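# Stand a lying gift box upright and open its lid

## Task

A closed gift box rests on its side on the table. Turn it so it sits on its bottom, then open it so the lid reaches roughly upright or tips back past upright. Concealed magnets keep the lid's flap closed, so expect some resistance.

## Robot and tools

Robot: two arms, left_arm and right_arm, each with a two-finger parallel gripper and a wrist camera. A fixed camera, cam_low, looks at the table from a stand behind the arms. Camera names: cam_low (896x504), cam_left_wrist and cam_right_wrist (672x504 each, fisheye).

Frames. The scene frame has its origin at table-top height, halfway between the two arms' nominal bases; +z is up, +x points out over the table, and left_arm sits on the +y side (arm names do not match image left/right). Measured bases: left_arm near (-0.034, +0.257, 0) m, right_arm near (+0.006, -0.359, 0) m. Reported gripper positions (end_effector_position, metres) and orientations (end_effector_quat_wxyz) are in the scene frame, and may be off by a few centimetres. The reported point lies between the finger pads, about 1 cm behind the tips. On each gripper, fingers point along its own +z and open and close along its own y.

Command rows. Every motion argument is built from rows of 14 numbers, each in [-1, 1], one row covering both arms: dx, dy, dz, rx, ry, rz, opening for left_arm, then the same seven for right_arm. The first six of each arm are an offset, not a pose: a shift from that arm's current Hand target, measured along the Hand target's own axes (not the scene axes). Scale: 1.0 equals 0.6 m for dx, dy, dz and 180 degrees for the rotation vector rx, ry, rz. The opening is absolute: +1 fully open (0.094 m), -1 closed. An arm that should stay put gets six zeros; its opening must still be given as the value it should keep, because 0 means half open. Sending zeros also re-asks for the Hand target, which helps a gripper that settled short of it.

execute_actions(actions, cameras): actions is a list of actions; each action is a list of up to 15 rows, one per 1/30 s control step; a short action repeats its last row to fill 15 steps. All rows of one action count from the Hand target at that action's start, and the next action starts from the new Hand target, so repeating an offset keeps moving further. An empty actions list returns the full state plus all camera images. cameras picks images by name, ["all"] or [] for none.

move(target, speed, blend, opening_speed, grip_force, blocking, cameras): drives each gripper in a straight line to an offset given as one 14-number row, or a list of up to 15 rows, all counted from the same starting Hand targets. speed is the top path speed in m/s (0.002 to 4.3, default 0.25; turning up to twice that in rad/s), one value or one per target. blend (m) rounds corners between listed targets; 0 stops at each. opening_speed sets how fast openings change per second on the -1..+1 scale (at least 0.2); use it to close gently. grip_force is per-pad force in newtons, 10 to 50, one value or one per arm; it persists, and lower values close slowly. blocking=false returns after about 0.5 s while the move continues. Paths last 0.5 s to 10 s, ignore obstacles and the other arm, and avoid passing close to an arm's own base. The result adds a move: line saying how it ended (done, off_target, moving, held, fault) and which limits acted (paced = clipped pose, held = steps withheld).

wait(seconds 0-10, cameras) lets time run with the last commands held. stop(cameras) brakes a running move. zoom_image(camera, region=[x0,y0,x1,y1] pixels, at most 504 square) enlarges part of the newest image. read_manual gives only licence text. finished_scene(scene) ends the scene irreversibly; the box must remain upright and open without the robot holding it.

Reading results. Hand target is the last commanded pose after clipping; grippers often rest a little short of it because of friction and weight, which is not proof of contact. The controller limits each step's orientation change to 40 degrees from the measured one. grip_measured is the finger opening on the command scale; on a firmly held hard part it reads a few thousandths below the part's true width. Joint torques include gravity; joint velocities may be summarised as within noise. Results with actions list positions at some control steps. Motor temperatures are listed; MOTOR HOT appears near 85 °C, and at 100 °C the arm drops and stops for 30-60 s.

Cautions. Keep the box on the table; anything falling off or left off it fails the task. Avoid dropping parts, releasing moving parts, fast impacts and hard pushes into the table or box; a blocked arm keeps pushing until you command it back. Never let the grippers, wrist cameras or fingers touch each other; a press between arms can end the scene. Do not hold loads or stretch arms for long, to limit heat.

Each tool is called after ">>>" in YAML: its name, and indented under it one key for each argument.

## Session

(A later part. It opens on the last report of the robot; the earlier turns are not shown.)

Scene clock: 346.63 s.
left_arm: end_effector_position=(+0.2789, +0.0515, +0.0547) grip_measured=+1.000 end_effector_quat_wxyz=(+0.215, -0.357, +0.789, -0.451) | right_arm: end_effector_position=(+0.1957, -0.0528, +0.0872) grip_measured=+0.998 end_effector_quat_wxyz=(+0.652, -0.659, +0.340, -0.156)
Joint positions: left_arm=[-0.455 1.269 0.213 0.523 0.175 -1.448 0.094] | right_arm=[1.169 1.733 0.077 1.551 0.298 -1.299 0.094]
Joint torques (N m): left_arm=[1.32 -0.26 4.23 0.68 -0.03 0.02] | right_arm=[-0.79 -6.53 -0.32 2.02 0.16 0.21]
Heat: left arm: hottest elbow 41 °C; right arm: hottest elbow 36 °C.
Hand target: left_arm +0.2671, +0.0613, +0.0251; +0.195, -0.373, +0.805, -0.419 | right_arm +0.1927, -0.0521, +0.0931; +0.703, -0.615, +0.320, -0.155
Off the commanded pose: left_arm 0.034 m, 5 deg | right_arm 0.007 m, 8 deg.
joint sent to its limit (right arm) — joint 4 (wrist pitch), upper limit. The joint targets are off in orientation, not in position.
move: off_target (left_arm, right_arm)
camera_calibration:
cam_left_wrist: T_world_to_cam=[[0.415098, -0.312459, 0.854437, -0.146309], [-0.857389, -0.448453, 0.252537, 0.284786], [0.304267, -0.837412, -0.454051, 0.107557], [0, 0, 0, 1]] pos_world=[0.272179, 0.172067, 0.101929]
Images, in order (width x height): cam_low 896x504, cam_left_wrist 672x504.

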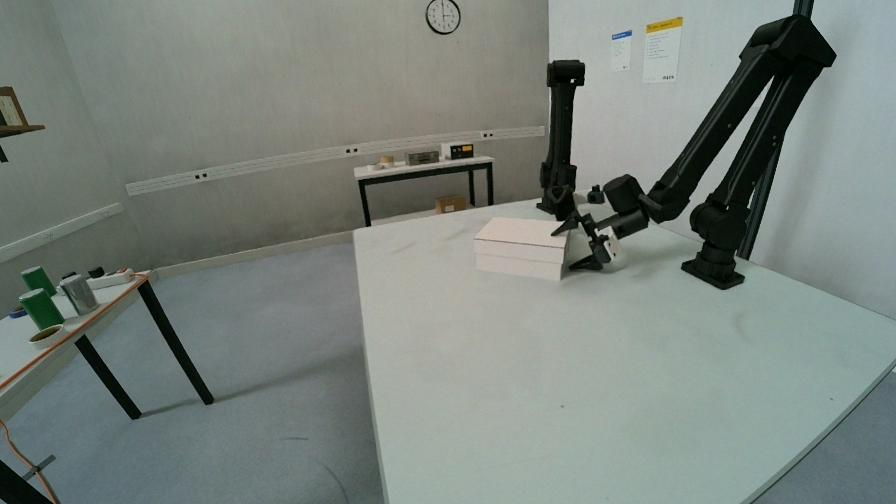

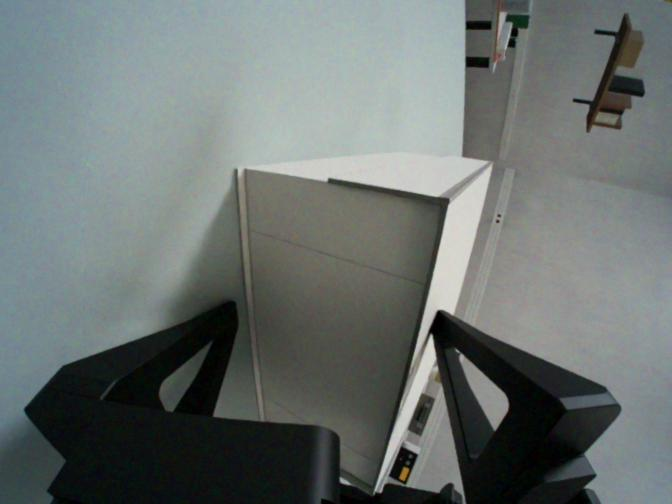

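>>> move:
  target:
    - [0,0,-0.1,0,0,0,1, 0,0,0,0,0,0,1]
    - [0,-0.1,-0.2,0,0,0,1, 0,0,0,0,0,0,1]
  speed: 0.1
  blend: [0.02,0]
  cameras: ["all"]

>>> zoom_image:
  camera: "cam_low"
  region: [450, 190, 610, 300]

>>> zoom_image:
  camera: "cam_left_wrist"
  region: [150, 80, 500, 400]

Scene clock: 352.07 s.
left_arm: end_effector_position=(+0.2027, +0.1067, +0.1061) grip_measured=+1.000 end_effector_quat_wxyz=(+0.174, -0.383, +0.814, -0.399) | right_arm: end_effector_position=(+0.1957, -0.0528, +0.0872) grip_measured=+0.998 end_effector_quat_wxyz=(+0.652, -0.659, +0.340, -0.156)
Joint positions: left_arm=[-0.373 0.517 0.21 -0.385 0.237 -1.407 0.094] | right_arm=[1.169 1.733 0.077 1.551 0.298 -1.299 0.094]
Joint torques (N m): left_arm=[1.08 1.79 15.34 1.25 0.18 0.21] | right_arm=[-0.79 -6.53 -0.32 2 0.16 0.21]
Heat: left arm: hottest elbow 41 °C; right arm: hottest elbow 36 °C.
Hand target: left_arm +0.2181, +0.1025, +0.1429; +0.194, -0.373, +0.805, -0.419 | right_arm +0.1927, -0.0521, +0.0931; +0.703, -0.615, +0.320, -0.155
Off the commanded pose: left_arm 0.040 m, 4 deg | right_arm 0.007 m, 8 deg.
joint sent to its limit (right arm) — joint 4 (wrist pitch), upper limit. The joint targets are off in orientation, not in position.
move: off_target (left_arm, right_arm)
camera_calibration:
cam_left_wrist: T_world_to_cam=[[0.527885, -0.360243, 0.769131, -0.150083], [-0.813862, -0.473477, 0.33682, 0.21627], [0.242829, -0.803769, -0.54313, 0.218671], [0, 0, 0, 1]] pos_world=[0.202141, 0.224094, 0.161356]
cam_right_wrist: T_world_to_cam=[[0.210739, -0.050133, 0.976256, -0.134366], [0.376914, -0.917296, -0.128468, -0.0721385], [0.901956, 0.395038, -0.174415, -0.0117108], [0, 0, 0, 1]] pos_world=[0.066069, -0.0682823, 0.119866]

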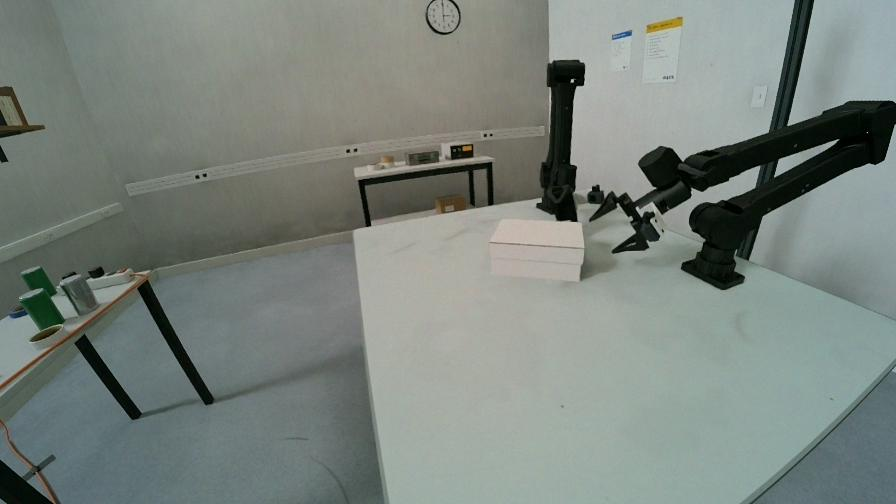

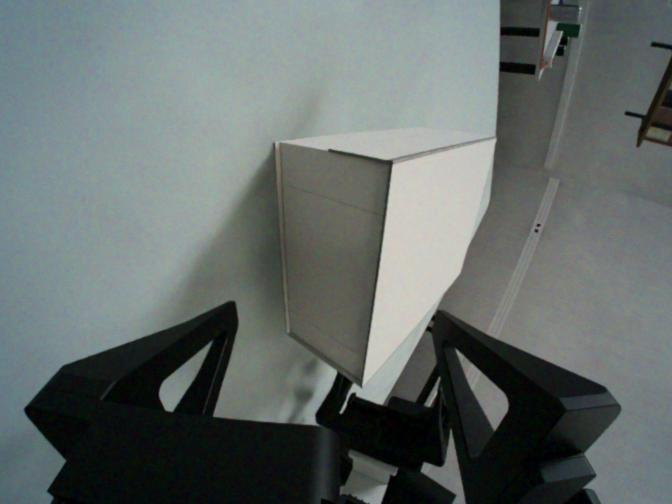

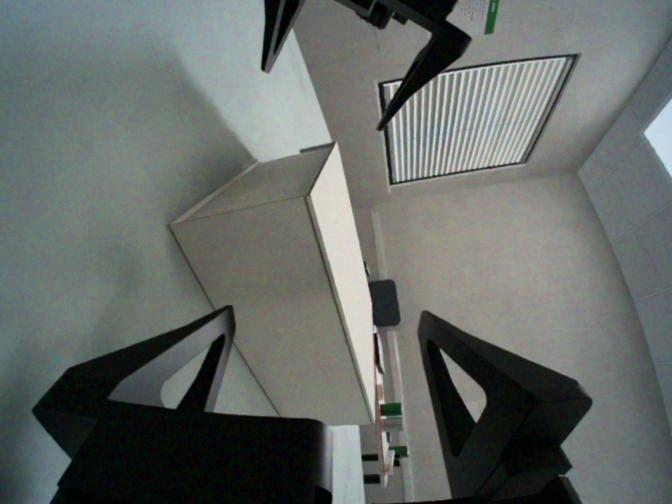

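Scaled by 3.150 from the camera's 896x504 image, which has a finer 1280x720 frame.

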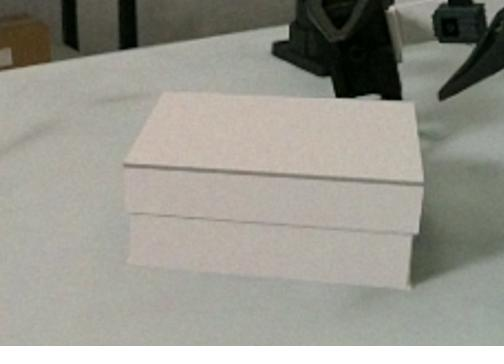

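Scaled by 1.440 from the camera's 672x504 image, which has a finer 960x720 frame.

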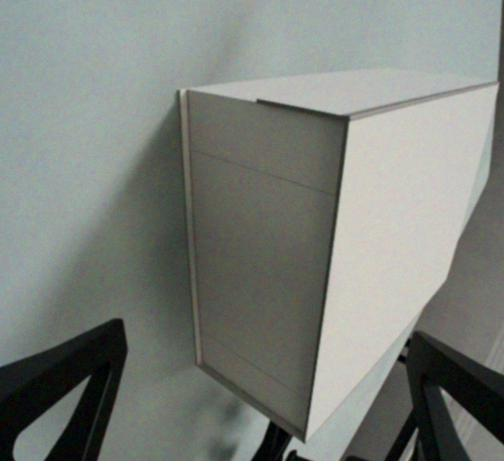

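>>> execute_actions:
  actions: []

Scene clock: 357.93 s.
left_arm: end_effector_position=(+0.2027, +0.1067, +0.1061) grip_measured=+1.000 end_effector_quat_wxyz=(+0.174, -0.383, +0.814, -0.399) | right_arm: end_effector_position=(+0.1957, -0.0528, +0.0872) grip_measured=+0.998 end_effector_quat_wxyz=(+0.652, -0.659, +0.340, -0.156)
Joint positions: left_arm=[-0.373 0.517 0.21 -0.385 0.237 -1.407 0.094] | right_arm=[1.169 1.733 0.077 1.551 0.298 -1.299 0.094]
Joint velocities: within noise
Joint torques (N m): left_arm=[0.09 2.26 15.2 1.31 0.19 0.12] | right_arm=[-0.79 -6.53 -0.31 2 0.16 0.21]
Motor temperatures (°C): left_arm=[33 33 42 34 30 29 31] | right_arm=[32 30 35 30 30 30 32]
Heat: left arm: hottest elbow 42 °C; right arm: hottest elbow 35 °C.
Hand target: left_arm +0.2181, +0.1025, +0.1429; +0.195, -0.373, +0.805, -0.419 | right_arm +0.1927, -0.0521, +0.0931; +0.703, -0.615, +0.320, -0.155
Tool commands: left_gripper/opening=+1.0 right_gripper/opening=+1.0
Off the commanded pose: left_arm 0.040 m, 4 deg | right_arm 0.007 m, 8 deg.
camera_calibration:
cam_left_wrist: T_world_to_cam=[[0.527638, -0.360612, 0.769128, -0.149949], [-0.814051, -0.473371, 0.336512, 0.216335], [0.242733, -0.803666, -0.543325, 0.218699], [0, 0, 0, 1]] pos_world=[0.202141, 0.224094, 0.161356]
cam_right_wrist: T_world_to_cam=[[0.210739, -0.050133, 0.976256, -0.134366], [0.376914, -0.917296, -0.128468, -0.0721385], [0.901956, 0.395038, -0.174415, -0.0117108], [0, 0, 0, 1]] pos_world=[0.066069, -0.0682823, 0.119866]

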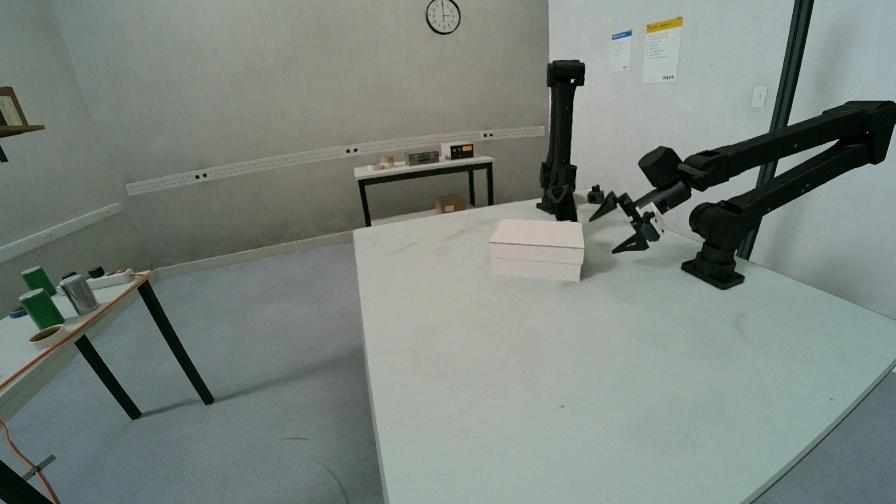

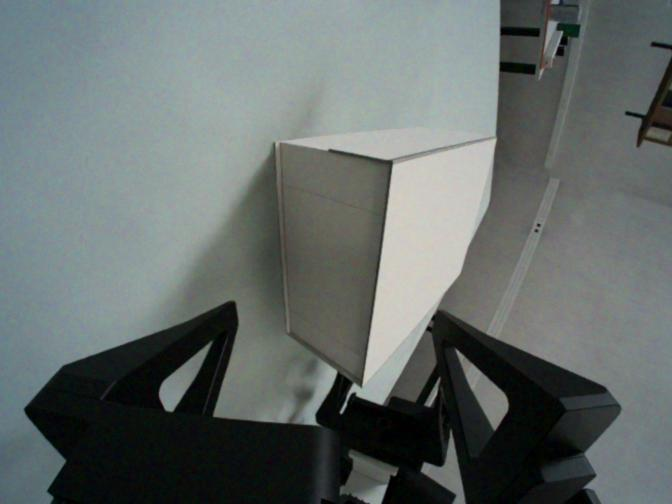

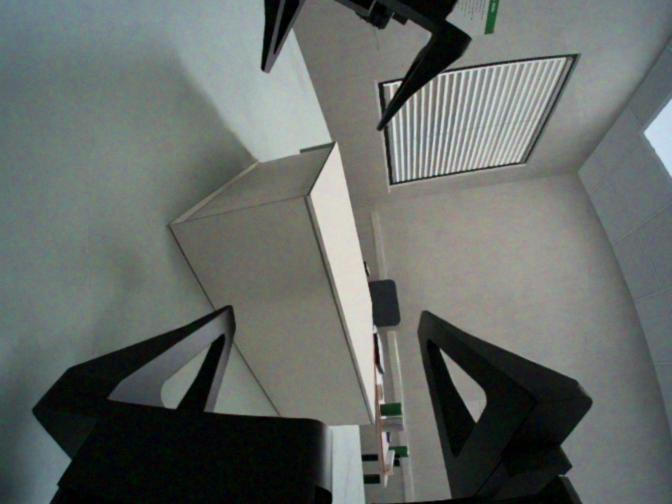

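>>> zoom_image:
  camera: "cam_low"
  region: [470, 200, 610, 300]

>>> zoom_image:
  camera: "cam_left_wrist"
  region: [260, 110, 500, 290]

Scaled by 3.600 from the camera's 896x504 image, which has a finer 1280x720 frame.

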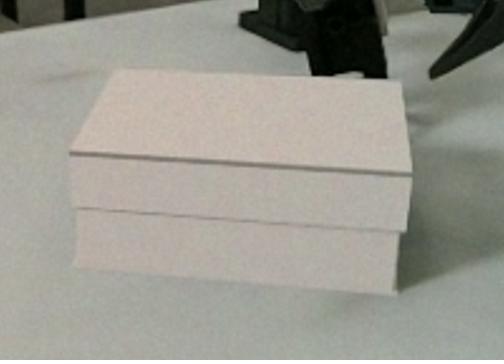

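Scaled by 2.100 from the camera's 672x504 image, which has a finer 960x720 frame.

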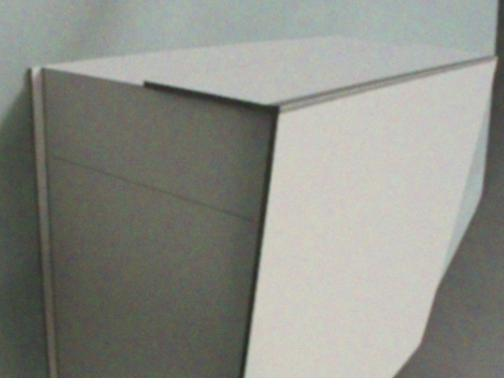

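>>> move:
  target:
    - [-0.0567,0.0451,0.0316,0.0353,-0.0515,0.4924,-1,-0.065,-0.241,0.01,0,0,0,1]
    - [-0.0567,0.0451,0.0316,0.0353,-0.0515,0.4924,-1,0.3998,-0.3905,-0.2942,0,0,0,1]
  speed: 0.25
  blend: [0.05,0]
  grip_force: 50
  cameras: ["all"]

Scene clock: 390.47 s.
left_arm: end_effector_position=(+0.2376, +0.1268, +0.1085) grip_measured=-0.997 end_effector_quat_wxyz=(+0.501, +0.274, +0.801, -0.179) | right_arm: end_effector_position=(+0.2713, -0.3237, +0.2175) grip_measured=+0.998 end_effector_quat_wxyz=(+0.678, -0.596, +0.398, -0.160)
Joint positions: left_arm=[-0.166 0.631 0.112 0.024 0.415 0.2 0] | right_arm=[-0.53 0.586 0.135 0.348 -1.289 -1.313 0.094]
Joint torques (N m): left_arm=[1.49 2.14 9.54 2.86 0.29 0] | right_arm=[-0.85 1.03 6.83 0.83 0.08 0.17]
Heat: left arm: hottest elbow 45 °C; right arm: hottest elbow 36 °C.
Hand target: left_arm +0.2401, +0.1285, +0.1098; +0.508, +0.275, +0.797, -0.175 | right_arm +0.2712, -0.3217, +0.2192; +0.680, -0.596, +0.399, -0.155 (not the last commanded pose)
Off the commanded pose: left_arm 0.003 m, 1 deg | right_arm 0.071 m, 10 deg.
move: held (right_arm; a check stopped the path); limits=held
pose unreachable (right arm): on one or more control steps of this call, first in action 0 (counted from 0), this arm could not follow its commanded pose, so it was not sent that pose on those steps. It may still have moved: this result reports where it is.
cause: moving toward the commanded pose would bring two parts of the arm too close to each other (its wrist (the part past joint 4) and its wrist camera, with joints 5 (wrist yaw) and 6 (wrist roll) between them, 12 mm apart when it was first held).
camera_calibration:
cam_left_wrist: T_world_to_cam=[[-0.586023, -0.808885, 0.0477641, 0.236751], [-0.657352, 0.440119, -0.611705, 0.203189], [0.473777, -0.389871, -0.789643, 0.146986], [0, 0, 0, 1]] pos_world=[0.20267, 0.159383, 0.22905]
cam_right_wrist: T_world_to_cam=[[0.228429, -0.203909, 0.951967, -0.340278], [0.262487, -0.92871, -0.261912, -0.276029], [0.937508, 0.309707, -0.158621, 0.00915359], [0, 0, 0, 1]] pos_world=[0.141602, -0.328571, 0.25309]

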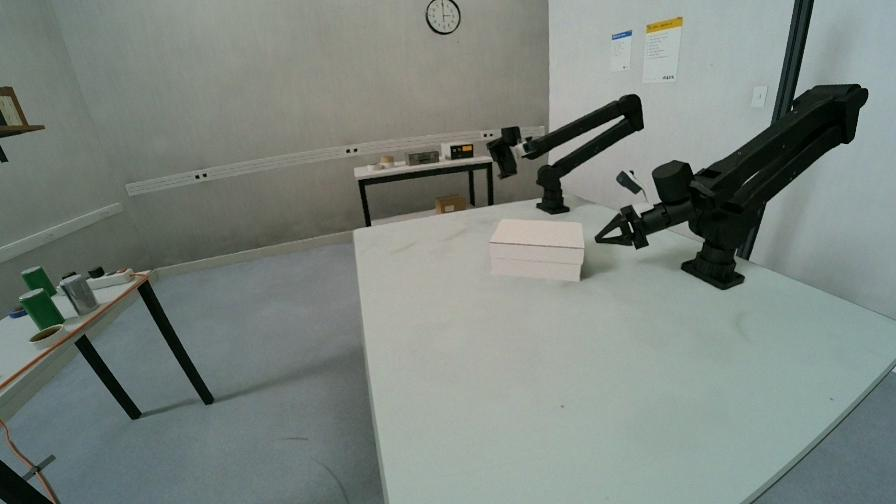

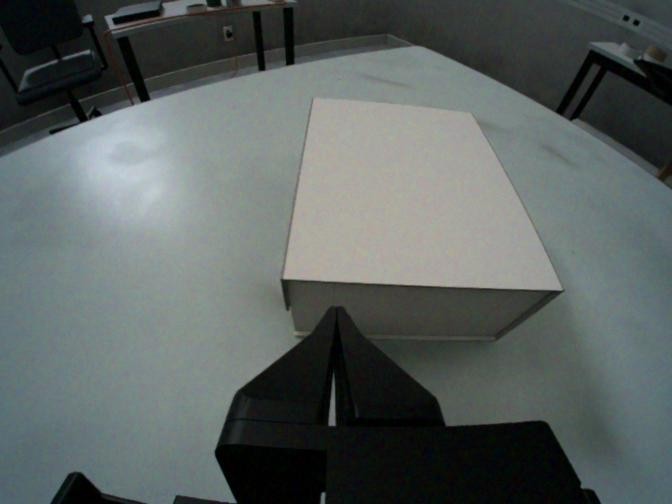

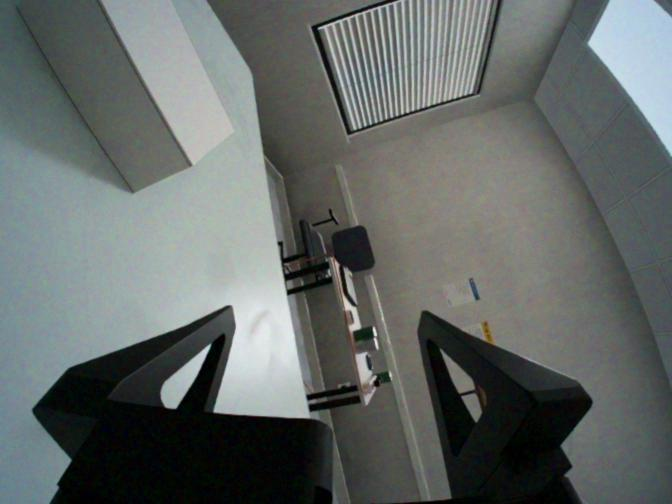

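>>> move:
  target: [0.083,0,0.0387,0,0,0,-1,0,0,0,0,0,0,1]
  speed: 0.12
  cameras: ["cam_left_wrist"]

Scene clock: 397.17 s.
left_arm: end_effector_position=(+0.2334, +0.1289, +0.0532) grip_measured=-0.997 end_effector_quat_wxyz=(+0.483, +0.274, +0.813, -0.176) | right_arm: end_effector_position=(+0.2713, -0.3237, +0.2175) grip_measured=+0.998 end_effector_quat_wxyz=(+0.678, -0.596, +0.398, -0.160)
Joint positions: left_arm=[-0.166 0.957 0.028 0.389 0.408 0.209 0] | right_arm=[-0.53 0.586 0.135 0.348 -1.289 -1.313 0.094]
Joint torques (N m): left_arm=[0.73 0.5 6.94 1.37 0.17 -0.03] | right_arm=[-0.91 1.03 6.82 0.79 0.06 0.17]
Heat: left arm: hottest elbow 44 °C; right arm: hottest elbow 36 °C.
Hand target: left_arm +0.2332, +0.1289, +0.0534; +0.481, +0.274, +0.814, -0.176 (not the last commanded pose) | right_arm +0.2712, -0.3217, +0.2192; +0.680, -0.596, +0.399, -0.155
Off the commanded pose: left_arm 0.007 m, 3 deg | right_arm 0.003 m, 1 deg.
move: held (left_arm; a check stopped the path); limits=held
pose unreachable (left arm): on one or more control steps of this call, first in action 0 (counted from 0), this arm could not follow its commanded pose, so it was not sent that pose on those steps. It may still have moved: this result reports where it is.
cause: moving toward the commanded pose would bring two parts of the arm too close to each other (its shoulder (the part past joint 1) and its forearm (the part past joint 3), with joints 2 (shoulder) and 3 (elbow) between them, 11 mm apart when it was first held).
camera_calibration:
cam_left_wrist: T_world_to_cam=[[-0.582393, -0.811094, 0.0542726, 0.237706], [-0.680592, 0.45, -0.578182, 0.168078], [0.444537, -0.373666, -0.814101, 0.112234], [0, 0, 0, 1]] pos_world=[0.202938, 0.159104, 0.175649]
Images, in order (width x height): cam_left_wrist 672x504.

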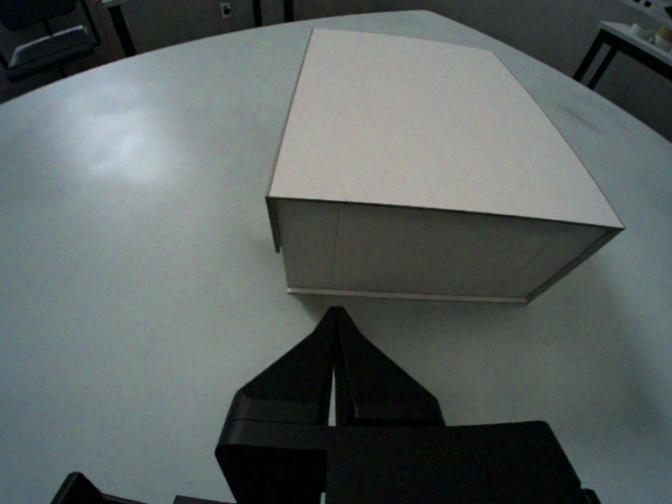

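>>> move:
  target: [-0.0238,0,0.044,0,0,0,-1,0,0,0,0,0,0,1]
  speed: 0.08
  cameras: ["cam_left_wrist"]

Scene clock: 401.97 s.
left_arm: end_effector_position=(+0.2360, +0.1190, +0.0353) grip_measured=-0.997 end_effector_quat_wxyz=(+0.458, +0.274, +0.828, -0.174) | right_arm: end_effector_position=(+0.2713, -0.3237, +0.2175) grip_measured=+0.998 end_effector_quat_wxyz=(+0.678, -0.596, +0.398, -0.160)
Joint positions: left_arm=[-0.229 1.101 0.047 0.468 0.349 0.179 0] | right_arm=[-0.53 0.586 0.135 0.348 -1.289 -1.313 0.094]
Joint torques (N m): left_arm=[-0.67 -0.03 9.42 2.76 0.06 -0.18] | right_arm=[-0.85 1.03 6.83 0.79 0.06 0.17]
Heat: left arm: hottest elbow 43 °C; right arm: hottest elbow 36 °C.
Hand target: left_arm +0.2569, +0.1104, +0.0535; +0.482, +0.274, +0.814, -0.176 | right_arm +0.2712, -0.3217, +0.2192; +0.680, -0.596, +0.399, -0.155
Off the commanded pose: left_arm 0.029 m, 3 deg | right_arm 0.003 m, 1 deg.
move: off_target (left_arm)
camera_calibration:
cam_left_wrist: T_world_to_cam=[[-0.577804, -0.813315, 0.068267, 0.230866], [-0.711414, 0.460878, -0.530548, 0.168206], [0.40004, -0.355119, -0.844902, 0.102177], [0, 0, 0, 1]] pos_world=[0.212185, 0.14653, 0.159811]
Images, in order (width x height): cam_left_wrist 672x504.

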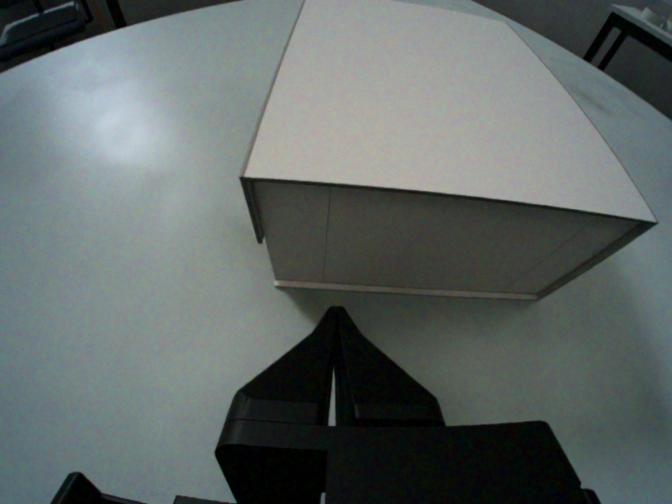

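>>> move:
  target: [-0.0647,0.0048,-0.0013,0,0,0,-1,0,0,0,0,0,0,1]
  speed: 0.08
  cameras: ["cam_left_wrist"]

Scene clock: 405.40 s.
left_arm: end_effector_position=(+0.2542, +0.1109, +0.0673) grip_measured=-0.997 end_effector_quat_wxyz=(+0.466, +0.274, +0.823, -0.174) | right_arm: end_effector_position=(+0.2713, -0.3237, +0.2175) grip_measured=+0.998 end_effector_quat_wxyz=(+0.678, -0.596, +0.398, -0.160)
Joint positions: left_arm=[-0.246 0.971 0.123 0.283 0.335 0.17 0] | right_arm=[-0.53 0.586 0.135 0.348 -1.289 -1.313 0.094]
Joint torques (N m): left_arm=[-0.67 -0.09 11.62 1.48 0.02 -0.14] | right_arm=[-0.91 1.03 6.83 0.79 0.06 0.17]
Heat: left arm: hottest elbow 43 °C; right arm: hottest elbow 36 °C.
Hand target: left_arm +0.2732, +0.1024, +0.0880; +0.482, +0.274, +0.813, -0.176 | right_arm +0.2712, -0.3217, +0.2192; +0.680, -0.596, +0.399, -0.155
Off the commanded pose: left_arm 0.029 m, 2 deg | right_arm 0.003 m, 1 deg.
move: off_target (left_arm)
camera_calibration:
cam_left_wrist: T_world_to_cam=[[-0.578796, -0.813114, 0.0619803, 0.233337], [-0.702203, 0.458315, -0.544846, 0.200746], [0.414616, -0.358878, -0.836242, 0.115084], [0, 0, 0, 1]] pos_world=[0.228303, 0.139025, 0.191152]
Images, in order (width x height): cam_left_wrist 672x504.

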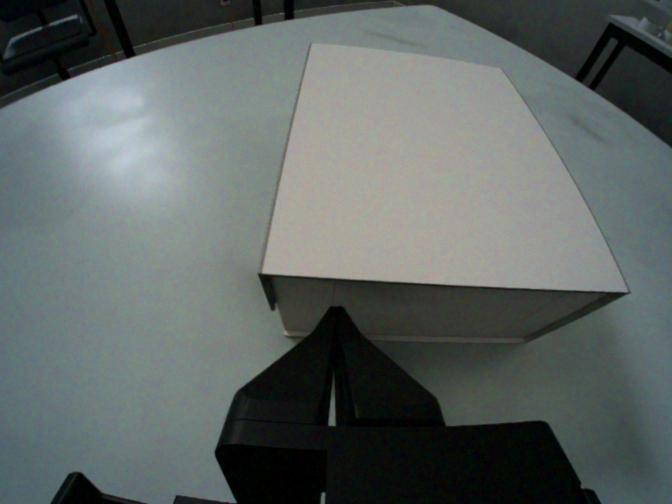

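>>> move:
  target: [0.001,0.01,0.0157,0,0,0,-1,0,0,0,0,0,0,1]
  speed: 0.06
  cameras: ["cam_left_wrist"]

Scene clock: 408.80 s.
left_arm: end_effector_position=(+0.2581, +0.1089, +0.0591) grip_measured=-0.997 end_effector_quat_wxyz=(+0.453, +0.275, +0.829, -0.177) | right_arm: end_effector_position=(+0.2713, -0.3237, +0.2175) grip_measured=+0.998 end_effector_quat_wxyz=(+0.678, -0.596, +0.398, -0.160)
Joint positions: left_arm=[-0.246 1.034 0.138 0.303 0.34 0.17 0] | right_arm=[-0.53 0.586 0.135 0.348 -1.289 -1.313 0.094]
Joint torques (N m): left_arm=[0.09 0.79 11.19 3.07 0.26 -0.07] | right_arm=[-0.91 1.03 6.83 0.79 0.07 0.16]
Heat: left arm: hottest elbow 43 °C; right arm: hottest elbow 36 °C.
Hand target: left_arm +0.2830, +0.1021, +0.0828; +0.482, +0.274, +0.813, -0.176 | right_arm +0.2712, -0.3217, +0.2192; +0.680, -0.596, +0.399, -0.155
Off the commanded pose: left_arm 0.035 m, 4 deg | right_arm 0.003 m, 1 deg.
move: off_target (left_arm)
camera_calibration:
cam_left_wrist: T_world_to_cam=[[-0.580562, -0.810856, 0.0738935, 0.233908], [-0.71501, 0.464306, -0.522666, 0.201347], [0.389498, -0.356275, -0.849329, 0.112953], [0, 0, 0, 1]] pos_world=[0.235768, 0.136421, 0.183888]
Images, in order (width x height): cam_left_wrist 672x504.

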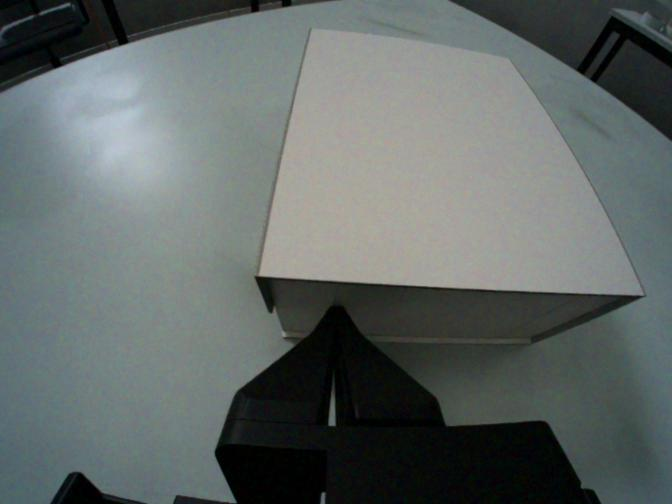

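>>> move:
  target: [-0.0052,0.02,0.0086,0,0,0,-1,0,0,0,0,0,0,1]
  speed: 0.06
  cameras: ["cam_left_wrist"]

Scene clock: 411.50 s.
left_arm: end_effector_position=(+0.2687, +0.1127, +0.0592) grip_measured=-0.997 end_effector_quat_wxyz=(+0.451, +0.271, +0.831, -0.181) | right_arm: end_effector_position=(+0.2713, -0.3237, +0.2175) grip_measured=+0.998 end_effector_quat_wxyz=(+0.678, -0.596, +0.398, -0.160)
Joint positions: left_arm=[-0.209 1.079 0.161 0.315 0.374 0.18 0] | right_arm=[-0.53 0.586 0.135 0.348 -1.289 -1.313 0.094]
Joint torques (N m): left_arm=[0.44 0.32 10.93 2.85 0.35 0.06] | right_arm=[-0.91 1.08 6.83 0.79 0.06 0.16]
Heat: left arm: hottest elbow 43 °C; right arm: hottest elbow 36 °C.
Hand target: left_arm +0.2952, +0.1079, +0.0829; +0.482, +0.274, +0.813, -0.176 | right_arm +0.2712, -0.3217, +0.2192; +0.680, -0.596, +0.399, -0.155
Off the commanded pose: left_arm 0.036 m, 4 deg | right_arm 0.003 m, 1 deg.
move: off_target (left_arm)
camera_calibration:
cam_left_wrist: T_world_to_cam=[[-0.577016, -0.812155, 0.0863511, 0.241569], [-0.721163, 0.457012, -0.520638, 0.209467], [0.383376, -0.36269, -0.849399, 0.112648], [0, 0, 0, 1]] pos_world=[0.247262, 0.141318, 0.18388]
Images, in order (width x height): cam_left_wrist 672x504.

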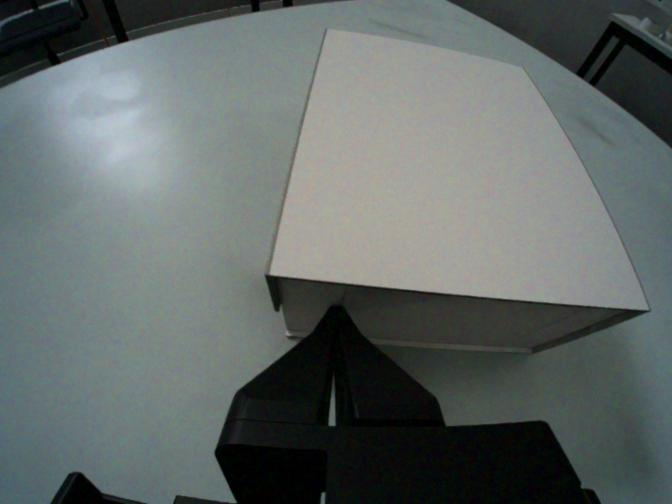

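>>> zoom_image:
  camera: "cam_left_wrist"
  region: [255, 255, 415, 375]

Scaled by 3.150 from the camera's 672x504 image, which has a finer 960x720 frame.

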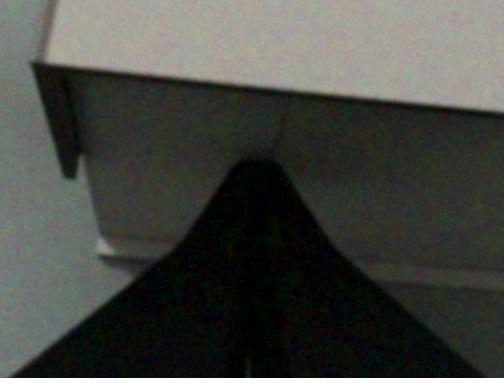

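>>> move:
  target: [-0.003,0.03,0.0046,0,0,0,-1,0,0,0,0,0,0,1]
  speed: 0.06
  cameras: ["cam_left_wrist"]

>>> zoom_image:
  camera: "cam_left_wrist"
  region: [255, 255, 415, 375]

Scene clock: 417.23 s.
left_arm: end_effector_position=(+0.2826, +0.1230, +0.0601) grip_measured=-0.997 end_effector_quat_wxyz=(+0.452, +0.270, +0.831, -0.183) | right_arm: end_effector_position=(+0.2713, -0.3237, +0.2175) grip_measured=+0.998 end_effector_quat_wxyz=(+0.678, -0.596, +0.398, -0.160)
Joint positions: left_arm=[-0.142 1.124 0.191 0.317 0.431 0.217 0] | right_arm=[-0.53 0.586 0.135 0.348 -1.289 -1.313 0.094]
Joint torques (N m): left_arm=[0.21 -0.79 10.63 2.67 0.37 0.01] | right_arm=[-0.91 1.08 6.83 0.79 0.06 0.17]
Heat: left arm: hottest elbow 42 °C; right arm: hottest elbow 37 °C.
Hand target: left_arm +0.3089, +0.1201, +0.0827; +0.482, +0.274, +0.814, -0.176 | right_arm +0.2712, -0.3217, +0.2192; +0.680, -0.596, +0.399, -0.155
Off the commanded pose: left_arm 0.035 m, 4 deg | right_arm 0.003 m, 1 deg.
move: off_target (left_arm)
camera_calibration:
cam_left_wrist: T_world_to_cam=[[-0.576497, -0.81212, 0.0900671, 0.257528], [-0.721537, 0.454243, -0.522539, 0.215866], [0.383452, -0.366229, -0.847845, 0.112026], [0, 0, 0, 1]] pos_world=[0.261263, 0.152115, 0.184584]
Images, in order (width x height): cam_left_wrist 672x504.

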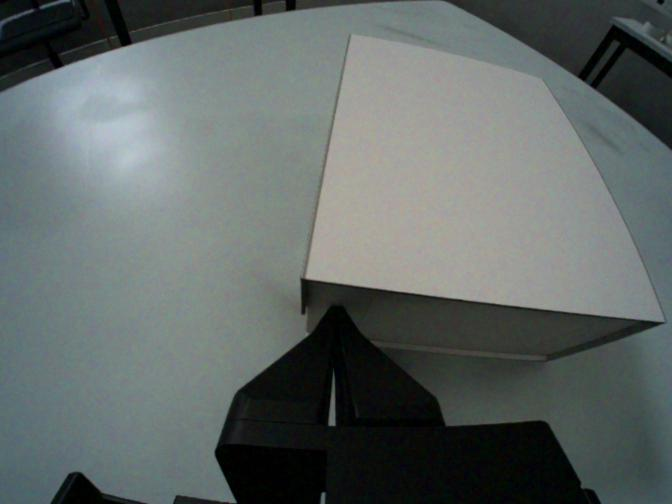

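Scaled by 3.150 from the camera's 672x504 image, which has a finer 960x720 frame.

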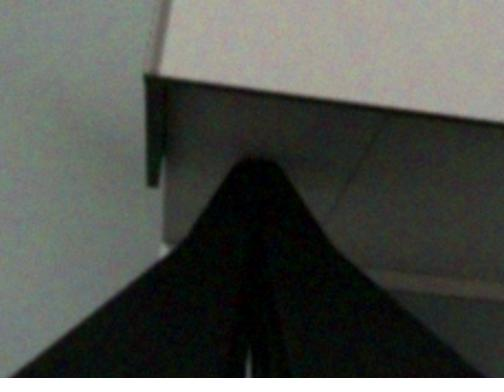

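>>> move:
  target: [0.0048,0,-0.0088,0,0,0,-1,-0.3673,0.2155,0.4215,-0.198,0.2065,0.338,-1]
  speed: 0.2
  cameras: ["all"]

Scene clock: 435.00 s.
left_arm: end_effector_position=(+0.2831, +0.1248, +0.0605) grip_measured=-0.997 end_effector_quat_wxyz=(+0.453, +0.270, +0.830, -0.183) | right_arm: end_effector_position=(+0.2752, +0.0182, +0.1511) grip_measured=-0.975 end_effector_quat_wxyz=(+0.296, -0.417, +0.848, +0.138)
Joint positions: left_arm=[-0.132 1.124 0.191 0.317 0.441 0.224 0] | right_arm=[0.979 1.248 0.801 -0.459 0.046 0.04 0.001]
Joint torques (N m): left_arm=[0.5 -2.14 9.99 2.45 0.32 0.06] | right_arm=[-0.85 -7.18 10.13 0.85 0.04 0.1]
Heat: left arm: hottest elbow 42 °C; right arm: hottest elbow 38 °C.
Hand target: left_arm +0.3041, +0.1238, +0.0827; +0.482, +0.274, +0.814, -0.176 | right_arm +0.2812, +0.0344, +0.1704; +0.307, -0.410, +0.845, +0.150
Off the commanded pose: left_arm 0.031 m, 4 deg | right_arm 0.026 m, 2 deg.
move: off_target (left_arm, right_arm)
camera_calibration:
cam_left_wrist: T_world_to_cam=[[-0.578104, -0.810998, 0.0898755, 0.259591], [-0.719397, 0.454609, -0.525166, 0.215143], [0.38505, -0.368257, -0.846241, 0.112659], [0, 0, 0, 1]] pos_world=[0.261464, 0.154209, 0.184991]
cam_right_wrist: T_world_to_cam=[[0.810745, -0.583994, 0.0405362, -0.223946], [-0.563715, -0.797512, -0.214943, 0.241029], [0.157853, 0.151413, -0.975785, 0.229953], [0, 0, 0, 1]] pos_world=[0.281135, 0.0266225, 0.28527]

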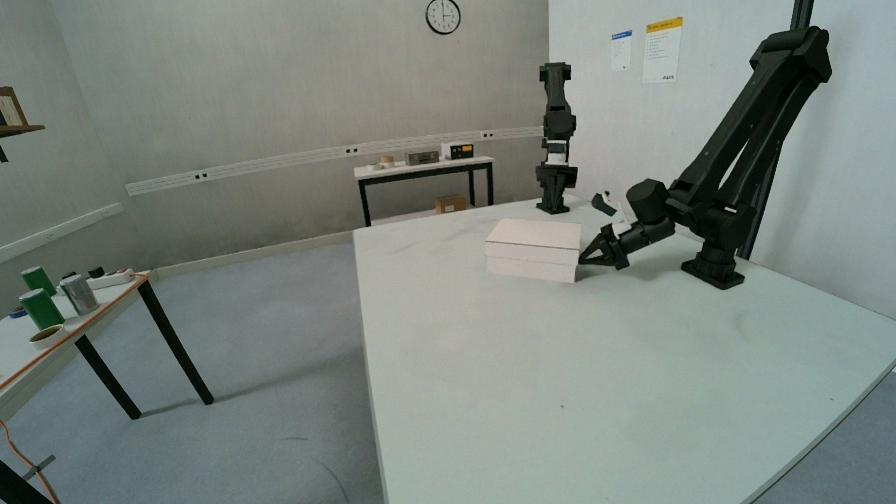

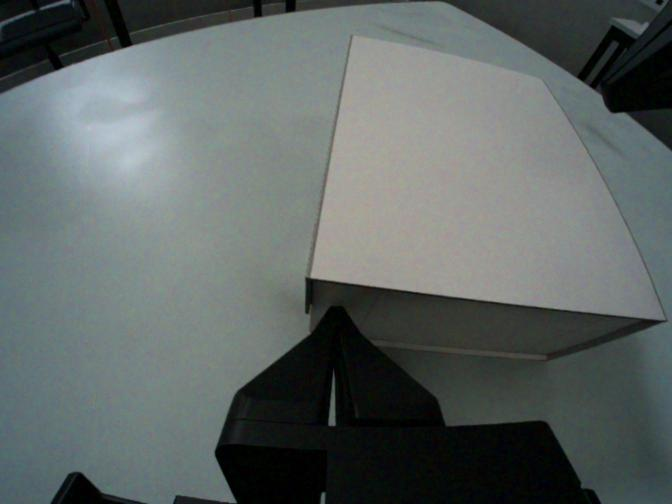

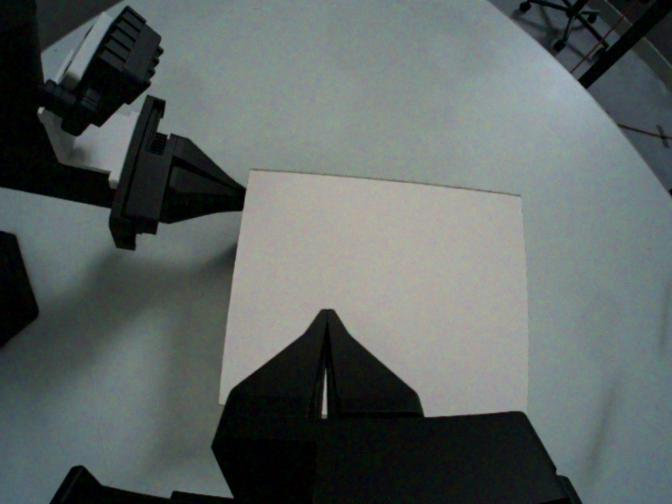

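>>> move:
  target: [0,0,0,0,0,0,-1,-0.0168,0.0358,0.113,0,0,0,-1]
  speed: 0.12
  cameras: ["cam_right_wrist","cam_left_wrist"]

Scene clock: 442.90 s.
left_arm: end_effector_position=(+0.2831, +0.1248, +0.0605) grip_measured=-0.997 end_effector_quat_wxyz=(+0.453, +0.270, +0.830, -0.183) | right_arm: end_effector_position=(+0.2876, +0.0670, +0.1055) grip_measured=-0.975 end_effector_quat_wxyz=(+0.287, -0.419, +0.851, +0.134)
Joint positions: left_arm=[-0.132 1.124 0.191 0.317 0.441 0.224 0] | right_arm=[1.021 1.45 0.865 -0.344 0.07 0.073 0.001]
Joint torques (N m): left_arm=[0.5 -1.32 9.88 2.54 0.39 0.05] | right_arm=[-0.91 -9.76 9.35 1.61 0.2 0.11]
Heat: left arm: hottest elbow 41 °C; right arm: hottest elbow 39 °C.
Hand target: left_arm +0.3041, +0.1238, +0.0827; +0.482, +0.274, +0.814, -0.176 | right_arm +0.2961, +0.0879, +0.1250; +0.307, -0.410, +0.845, +0.150
Off the commanded pose: left_arm 0.031 m, 4 deg | right_arm 0.030 m, 3 deg.
move: off_target (left_arm, right_arm)
camera_calibration:
cam_left_wrist: T_world_to_cam=[[-0.578104, -0.810998, 0.0898755, 0.259591], [-0.719397, 0.454609, -0.525166, 0.215143], [0.38505, -0.368257, -0.846241, 0.112659], [0, 0, 0, 1]] pos_world=[0.261464, 0.154209, 0.184991]
cam_right_wrist: T_world_to_cam=[[0.812153, -0.582095, 0.0396709, -0.204086], [-0.5651, -0.801712, -0.194731, 0.275682], [0.145156, 0.135733, -0.980054, 0.18125], [0, 0, 0, 1]] pos_world=[0.295227, 0.0776185, 0.239415]
Images, in order (width x height): cam_left_wrist 672x504, cam_right_wrist 672x504.

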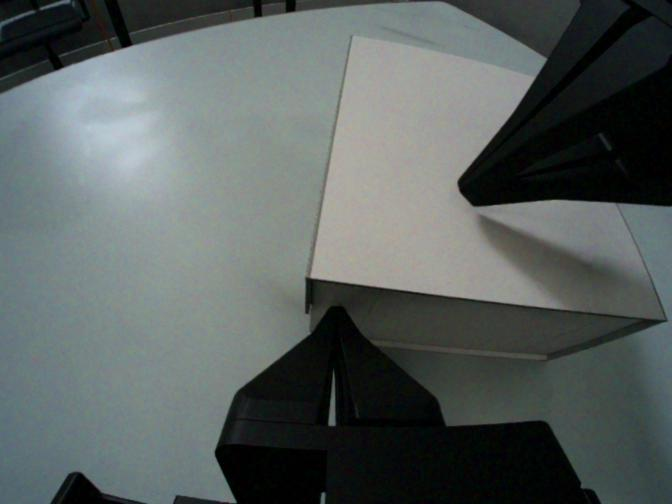

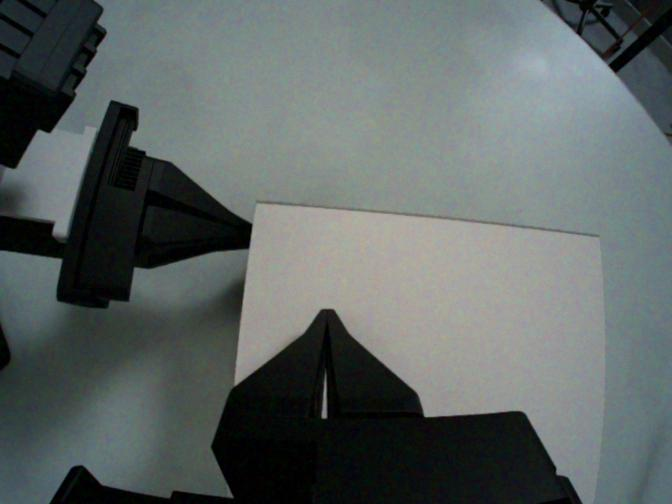

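>>> move:
  target: [0,0,0,0,0,0,-1,0.0129,0,0.0153,0,0,0,-1]
  speed: 0.05
  cameras: ["cam_left_wrist"]

Scene clock: 445.03 s.
left_arm: end_effector_position=(+0.2831, +0.1248, +0.0605) grip_measured=-0.997 end_effector_quat_wxyz=(+0.453, +0.270, +0.830, -0.183) | right_arm: end_effector_position=(+0.2909, +0.0725, +0.1012) grip_measured=-0.975 end_effector_quat_wxyz=(+0.294, -0.418, +0.849, +0.138)
Joint positions: left_arm=[-0.132 1.124 0.191 0.317 0.441 0.224 0] | right_arm=[1.021 1.47 0.865 -0.309 0.07 0.073 0.001]
Joint torques (N m): left_arm=[0.5 -2.08 9.85 2.4 0.33 0] | right_arm=[-0.91 -9.82 8.21 1.63 0.19 0.1]
Heat: left arm: hottest elbow 41 °C; right arm: hottest elbow 39 °C.
Hand target: left_arm +0.3041, +0.1238, +0.0827; +0.482, +0.274, +0.814, -0.176 | right_arm +0.2959, +0.0880, +0.1129; +0.307, -0.411, +0.845, +0.150
Off the commanded pose: left_arm 0.031 m, 4 deg | right_arm 0.020 m, 2 deg.
move: off_target (left_arm, right_arm)
camera_calibration:
cam_left_wrist: T_world_to_cam=[[-0.578104, -0.810998, 0.0898755, 0.259591], [-0.719397, 0.454609, -0.525166, 0.215143], [0.38505, -0.368257, -0.846241, 0.112659], [0, 0, 0, 1]] pos_world=[0.261464, 0.154209, 0.184991]
Images, in order (width x height): cam_left_wrist 672x504.

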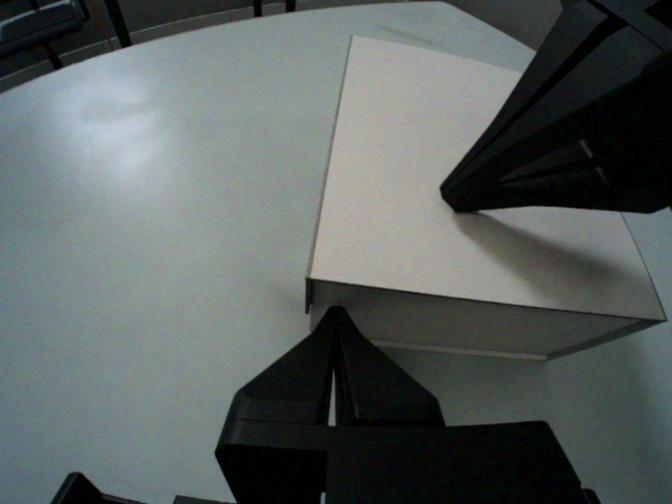

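>>> move:
  target: [0,0,0,0,0,0,-1,0.0129,0,0.0153,0,0,0,-1]
  speed: 0.05
  cameras: ["cam_left_wrist"]

Scene clock: 446.93 s.
left_arm: end_effector_position=(+0.2831, +0.1248, +0.0605) grip_measured=-0.997 end_effector_quat_wxyz=(+0.453, +0.270, +0.830, -0.183) | right_arm: end_effector_position=(+0.2949, +0.0787, +0.1007) grip_measured=-0.975 end_effector_quat_wxyz=(+0.305, -0.415, +0.845, +0.144)
Joint positions: left_arm=[-0.132 1.124 0.191 0.317 0.441 0.224 0] | right_arm=[1.021 1.483 0.865 -0.269 0.071 0.073 0.001]
Joint torques (N m): left_arm=[1.32 -1.67 9.94 2.32 0.35 0.04] | right_arm=[-0.91 -9.23 7.1 1.61 0.18 0.11]
Heat: left arm: hottest elbow 41 °C; right arm: hottest elbow 39 °C.
Hand target: left_arm +0.3041, +0.1238, +0.0827; +0.482, +0.274, +0.814, -0.176 | right_arm +0.2959, +0.0879, +0.1009; +0.307, -0.410, +0.845, +0.150
Off the commanded pose: left_arm 0.031 m, 4 deg | right_arm 0.009 m, 1 deg.
move: off_target (left_arm)
camera_calibration:
cam_left_wrist: T_world_to_cam=[[-0.578104, -0.810998, 0.0898755, 0.259591], [-0.719397, 0.454609, -0.525166, 0.215143], [0.38505, -0.368257, -0.846241, 0.112659], [0, 0, 0, 1]] pos_world=[0.261464, 0.154209, 0.184991]
Images, in order (width x height): cam_left_wrist 672x504.

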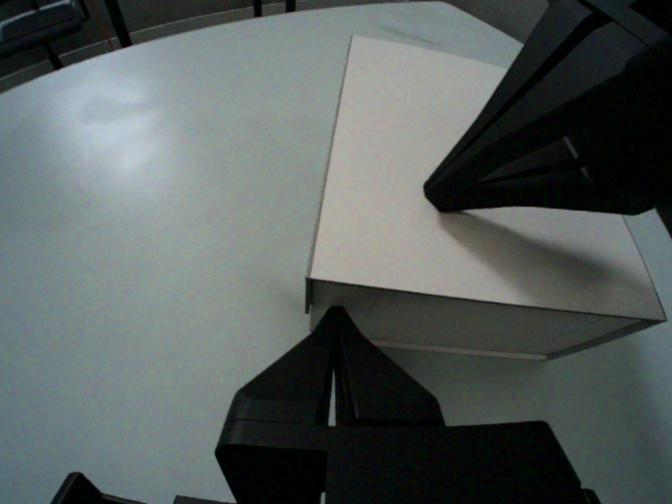

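>>> move:
  target: [0,0,0,0,0,0,-1,0.0293,0,0.019,0,0,0,-1]
  speed: 0.05
  cameras: ["cam_left_wrist"]

Scene clock: 449.40 s.
left_arm: end_effector_position=(+0.2831, +0.1248, +0.0605) grip_measured=-0.997 end_effector_quat_wxyz=(+0.453, +0.270, +0.830, -0.183) | right_arm: end_effector_position=(+0.2977, +0.0841, +0.1002) grip_measured=-0.975 end_effector_quat_wxyz=(+0.323, -0.411, +0.839, +0.155)
Joint positions: left_arm=[-0.132 1.124 0.191 0.317 0.441 0.224 0] | right_arm=[1.022 1.491 0.849 -0.2 0.072 0.074 0.001]
Joint torques (N m): left_arm=[1.67 -2.08 9.84 2.28 0.32 0.08] | right_arm=[-0.91 -8.29 5.18 1.31 0.18 0.1]
Heat: left arm: hottest elbow 41 °C; right arm: hottest elbow 39 °C.
Hand target: left_arm +0.3041, +0.1238, +0.0827; +0.482, +0.274, +0.814, -0.176 | right_arm +0.2922, +0.0831, +0.0810; +0.307, -0.410, +0.845, +0.150
Off the commanded pose: left_arm 0.031 m, 4 deg | right_arm 0.020 m, 2 deg.
move: off_target (left_arm, right_arm)
camera_calibration:
cam_left_wrist: T_world_to_cam=[[-0.578104, -0.810998, 0.0898755, 0.259591], [-0.719397, 0.454609, -0.525166, 0.215143], [0.38505, -0.368257, -0.846241, 0.112659], [0, 0, 0, 1]] pos_world=[0.261464, 0.154209, 0.184991]
Images, in order (width x height): cam_left_wrist 672x504.

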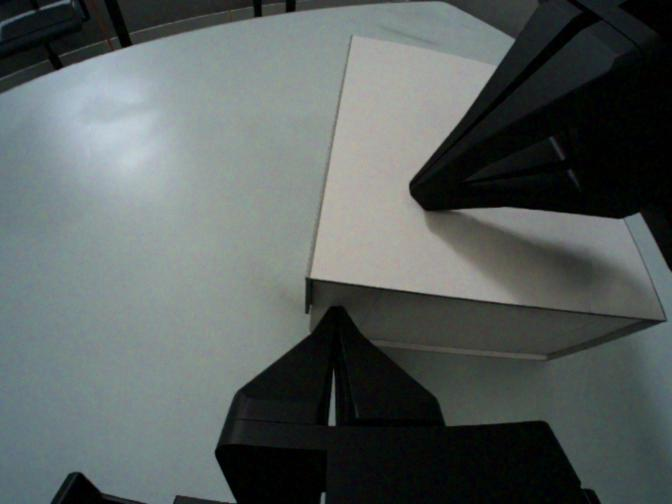

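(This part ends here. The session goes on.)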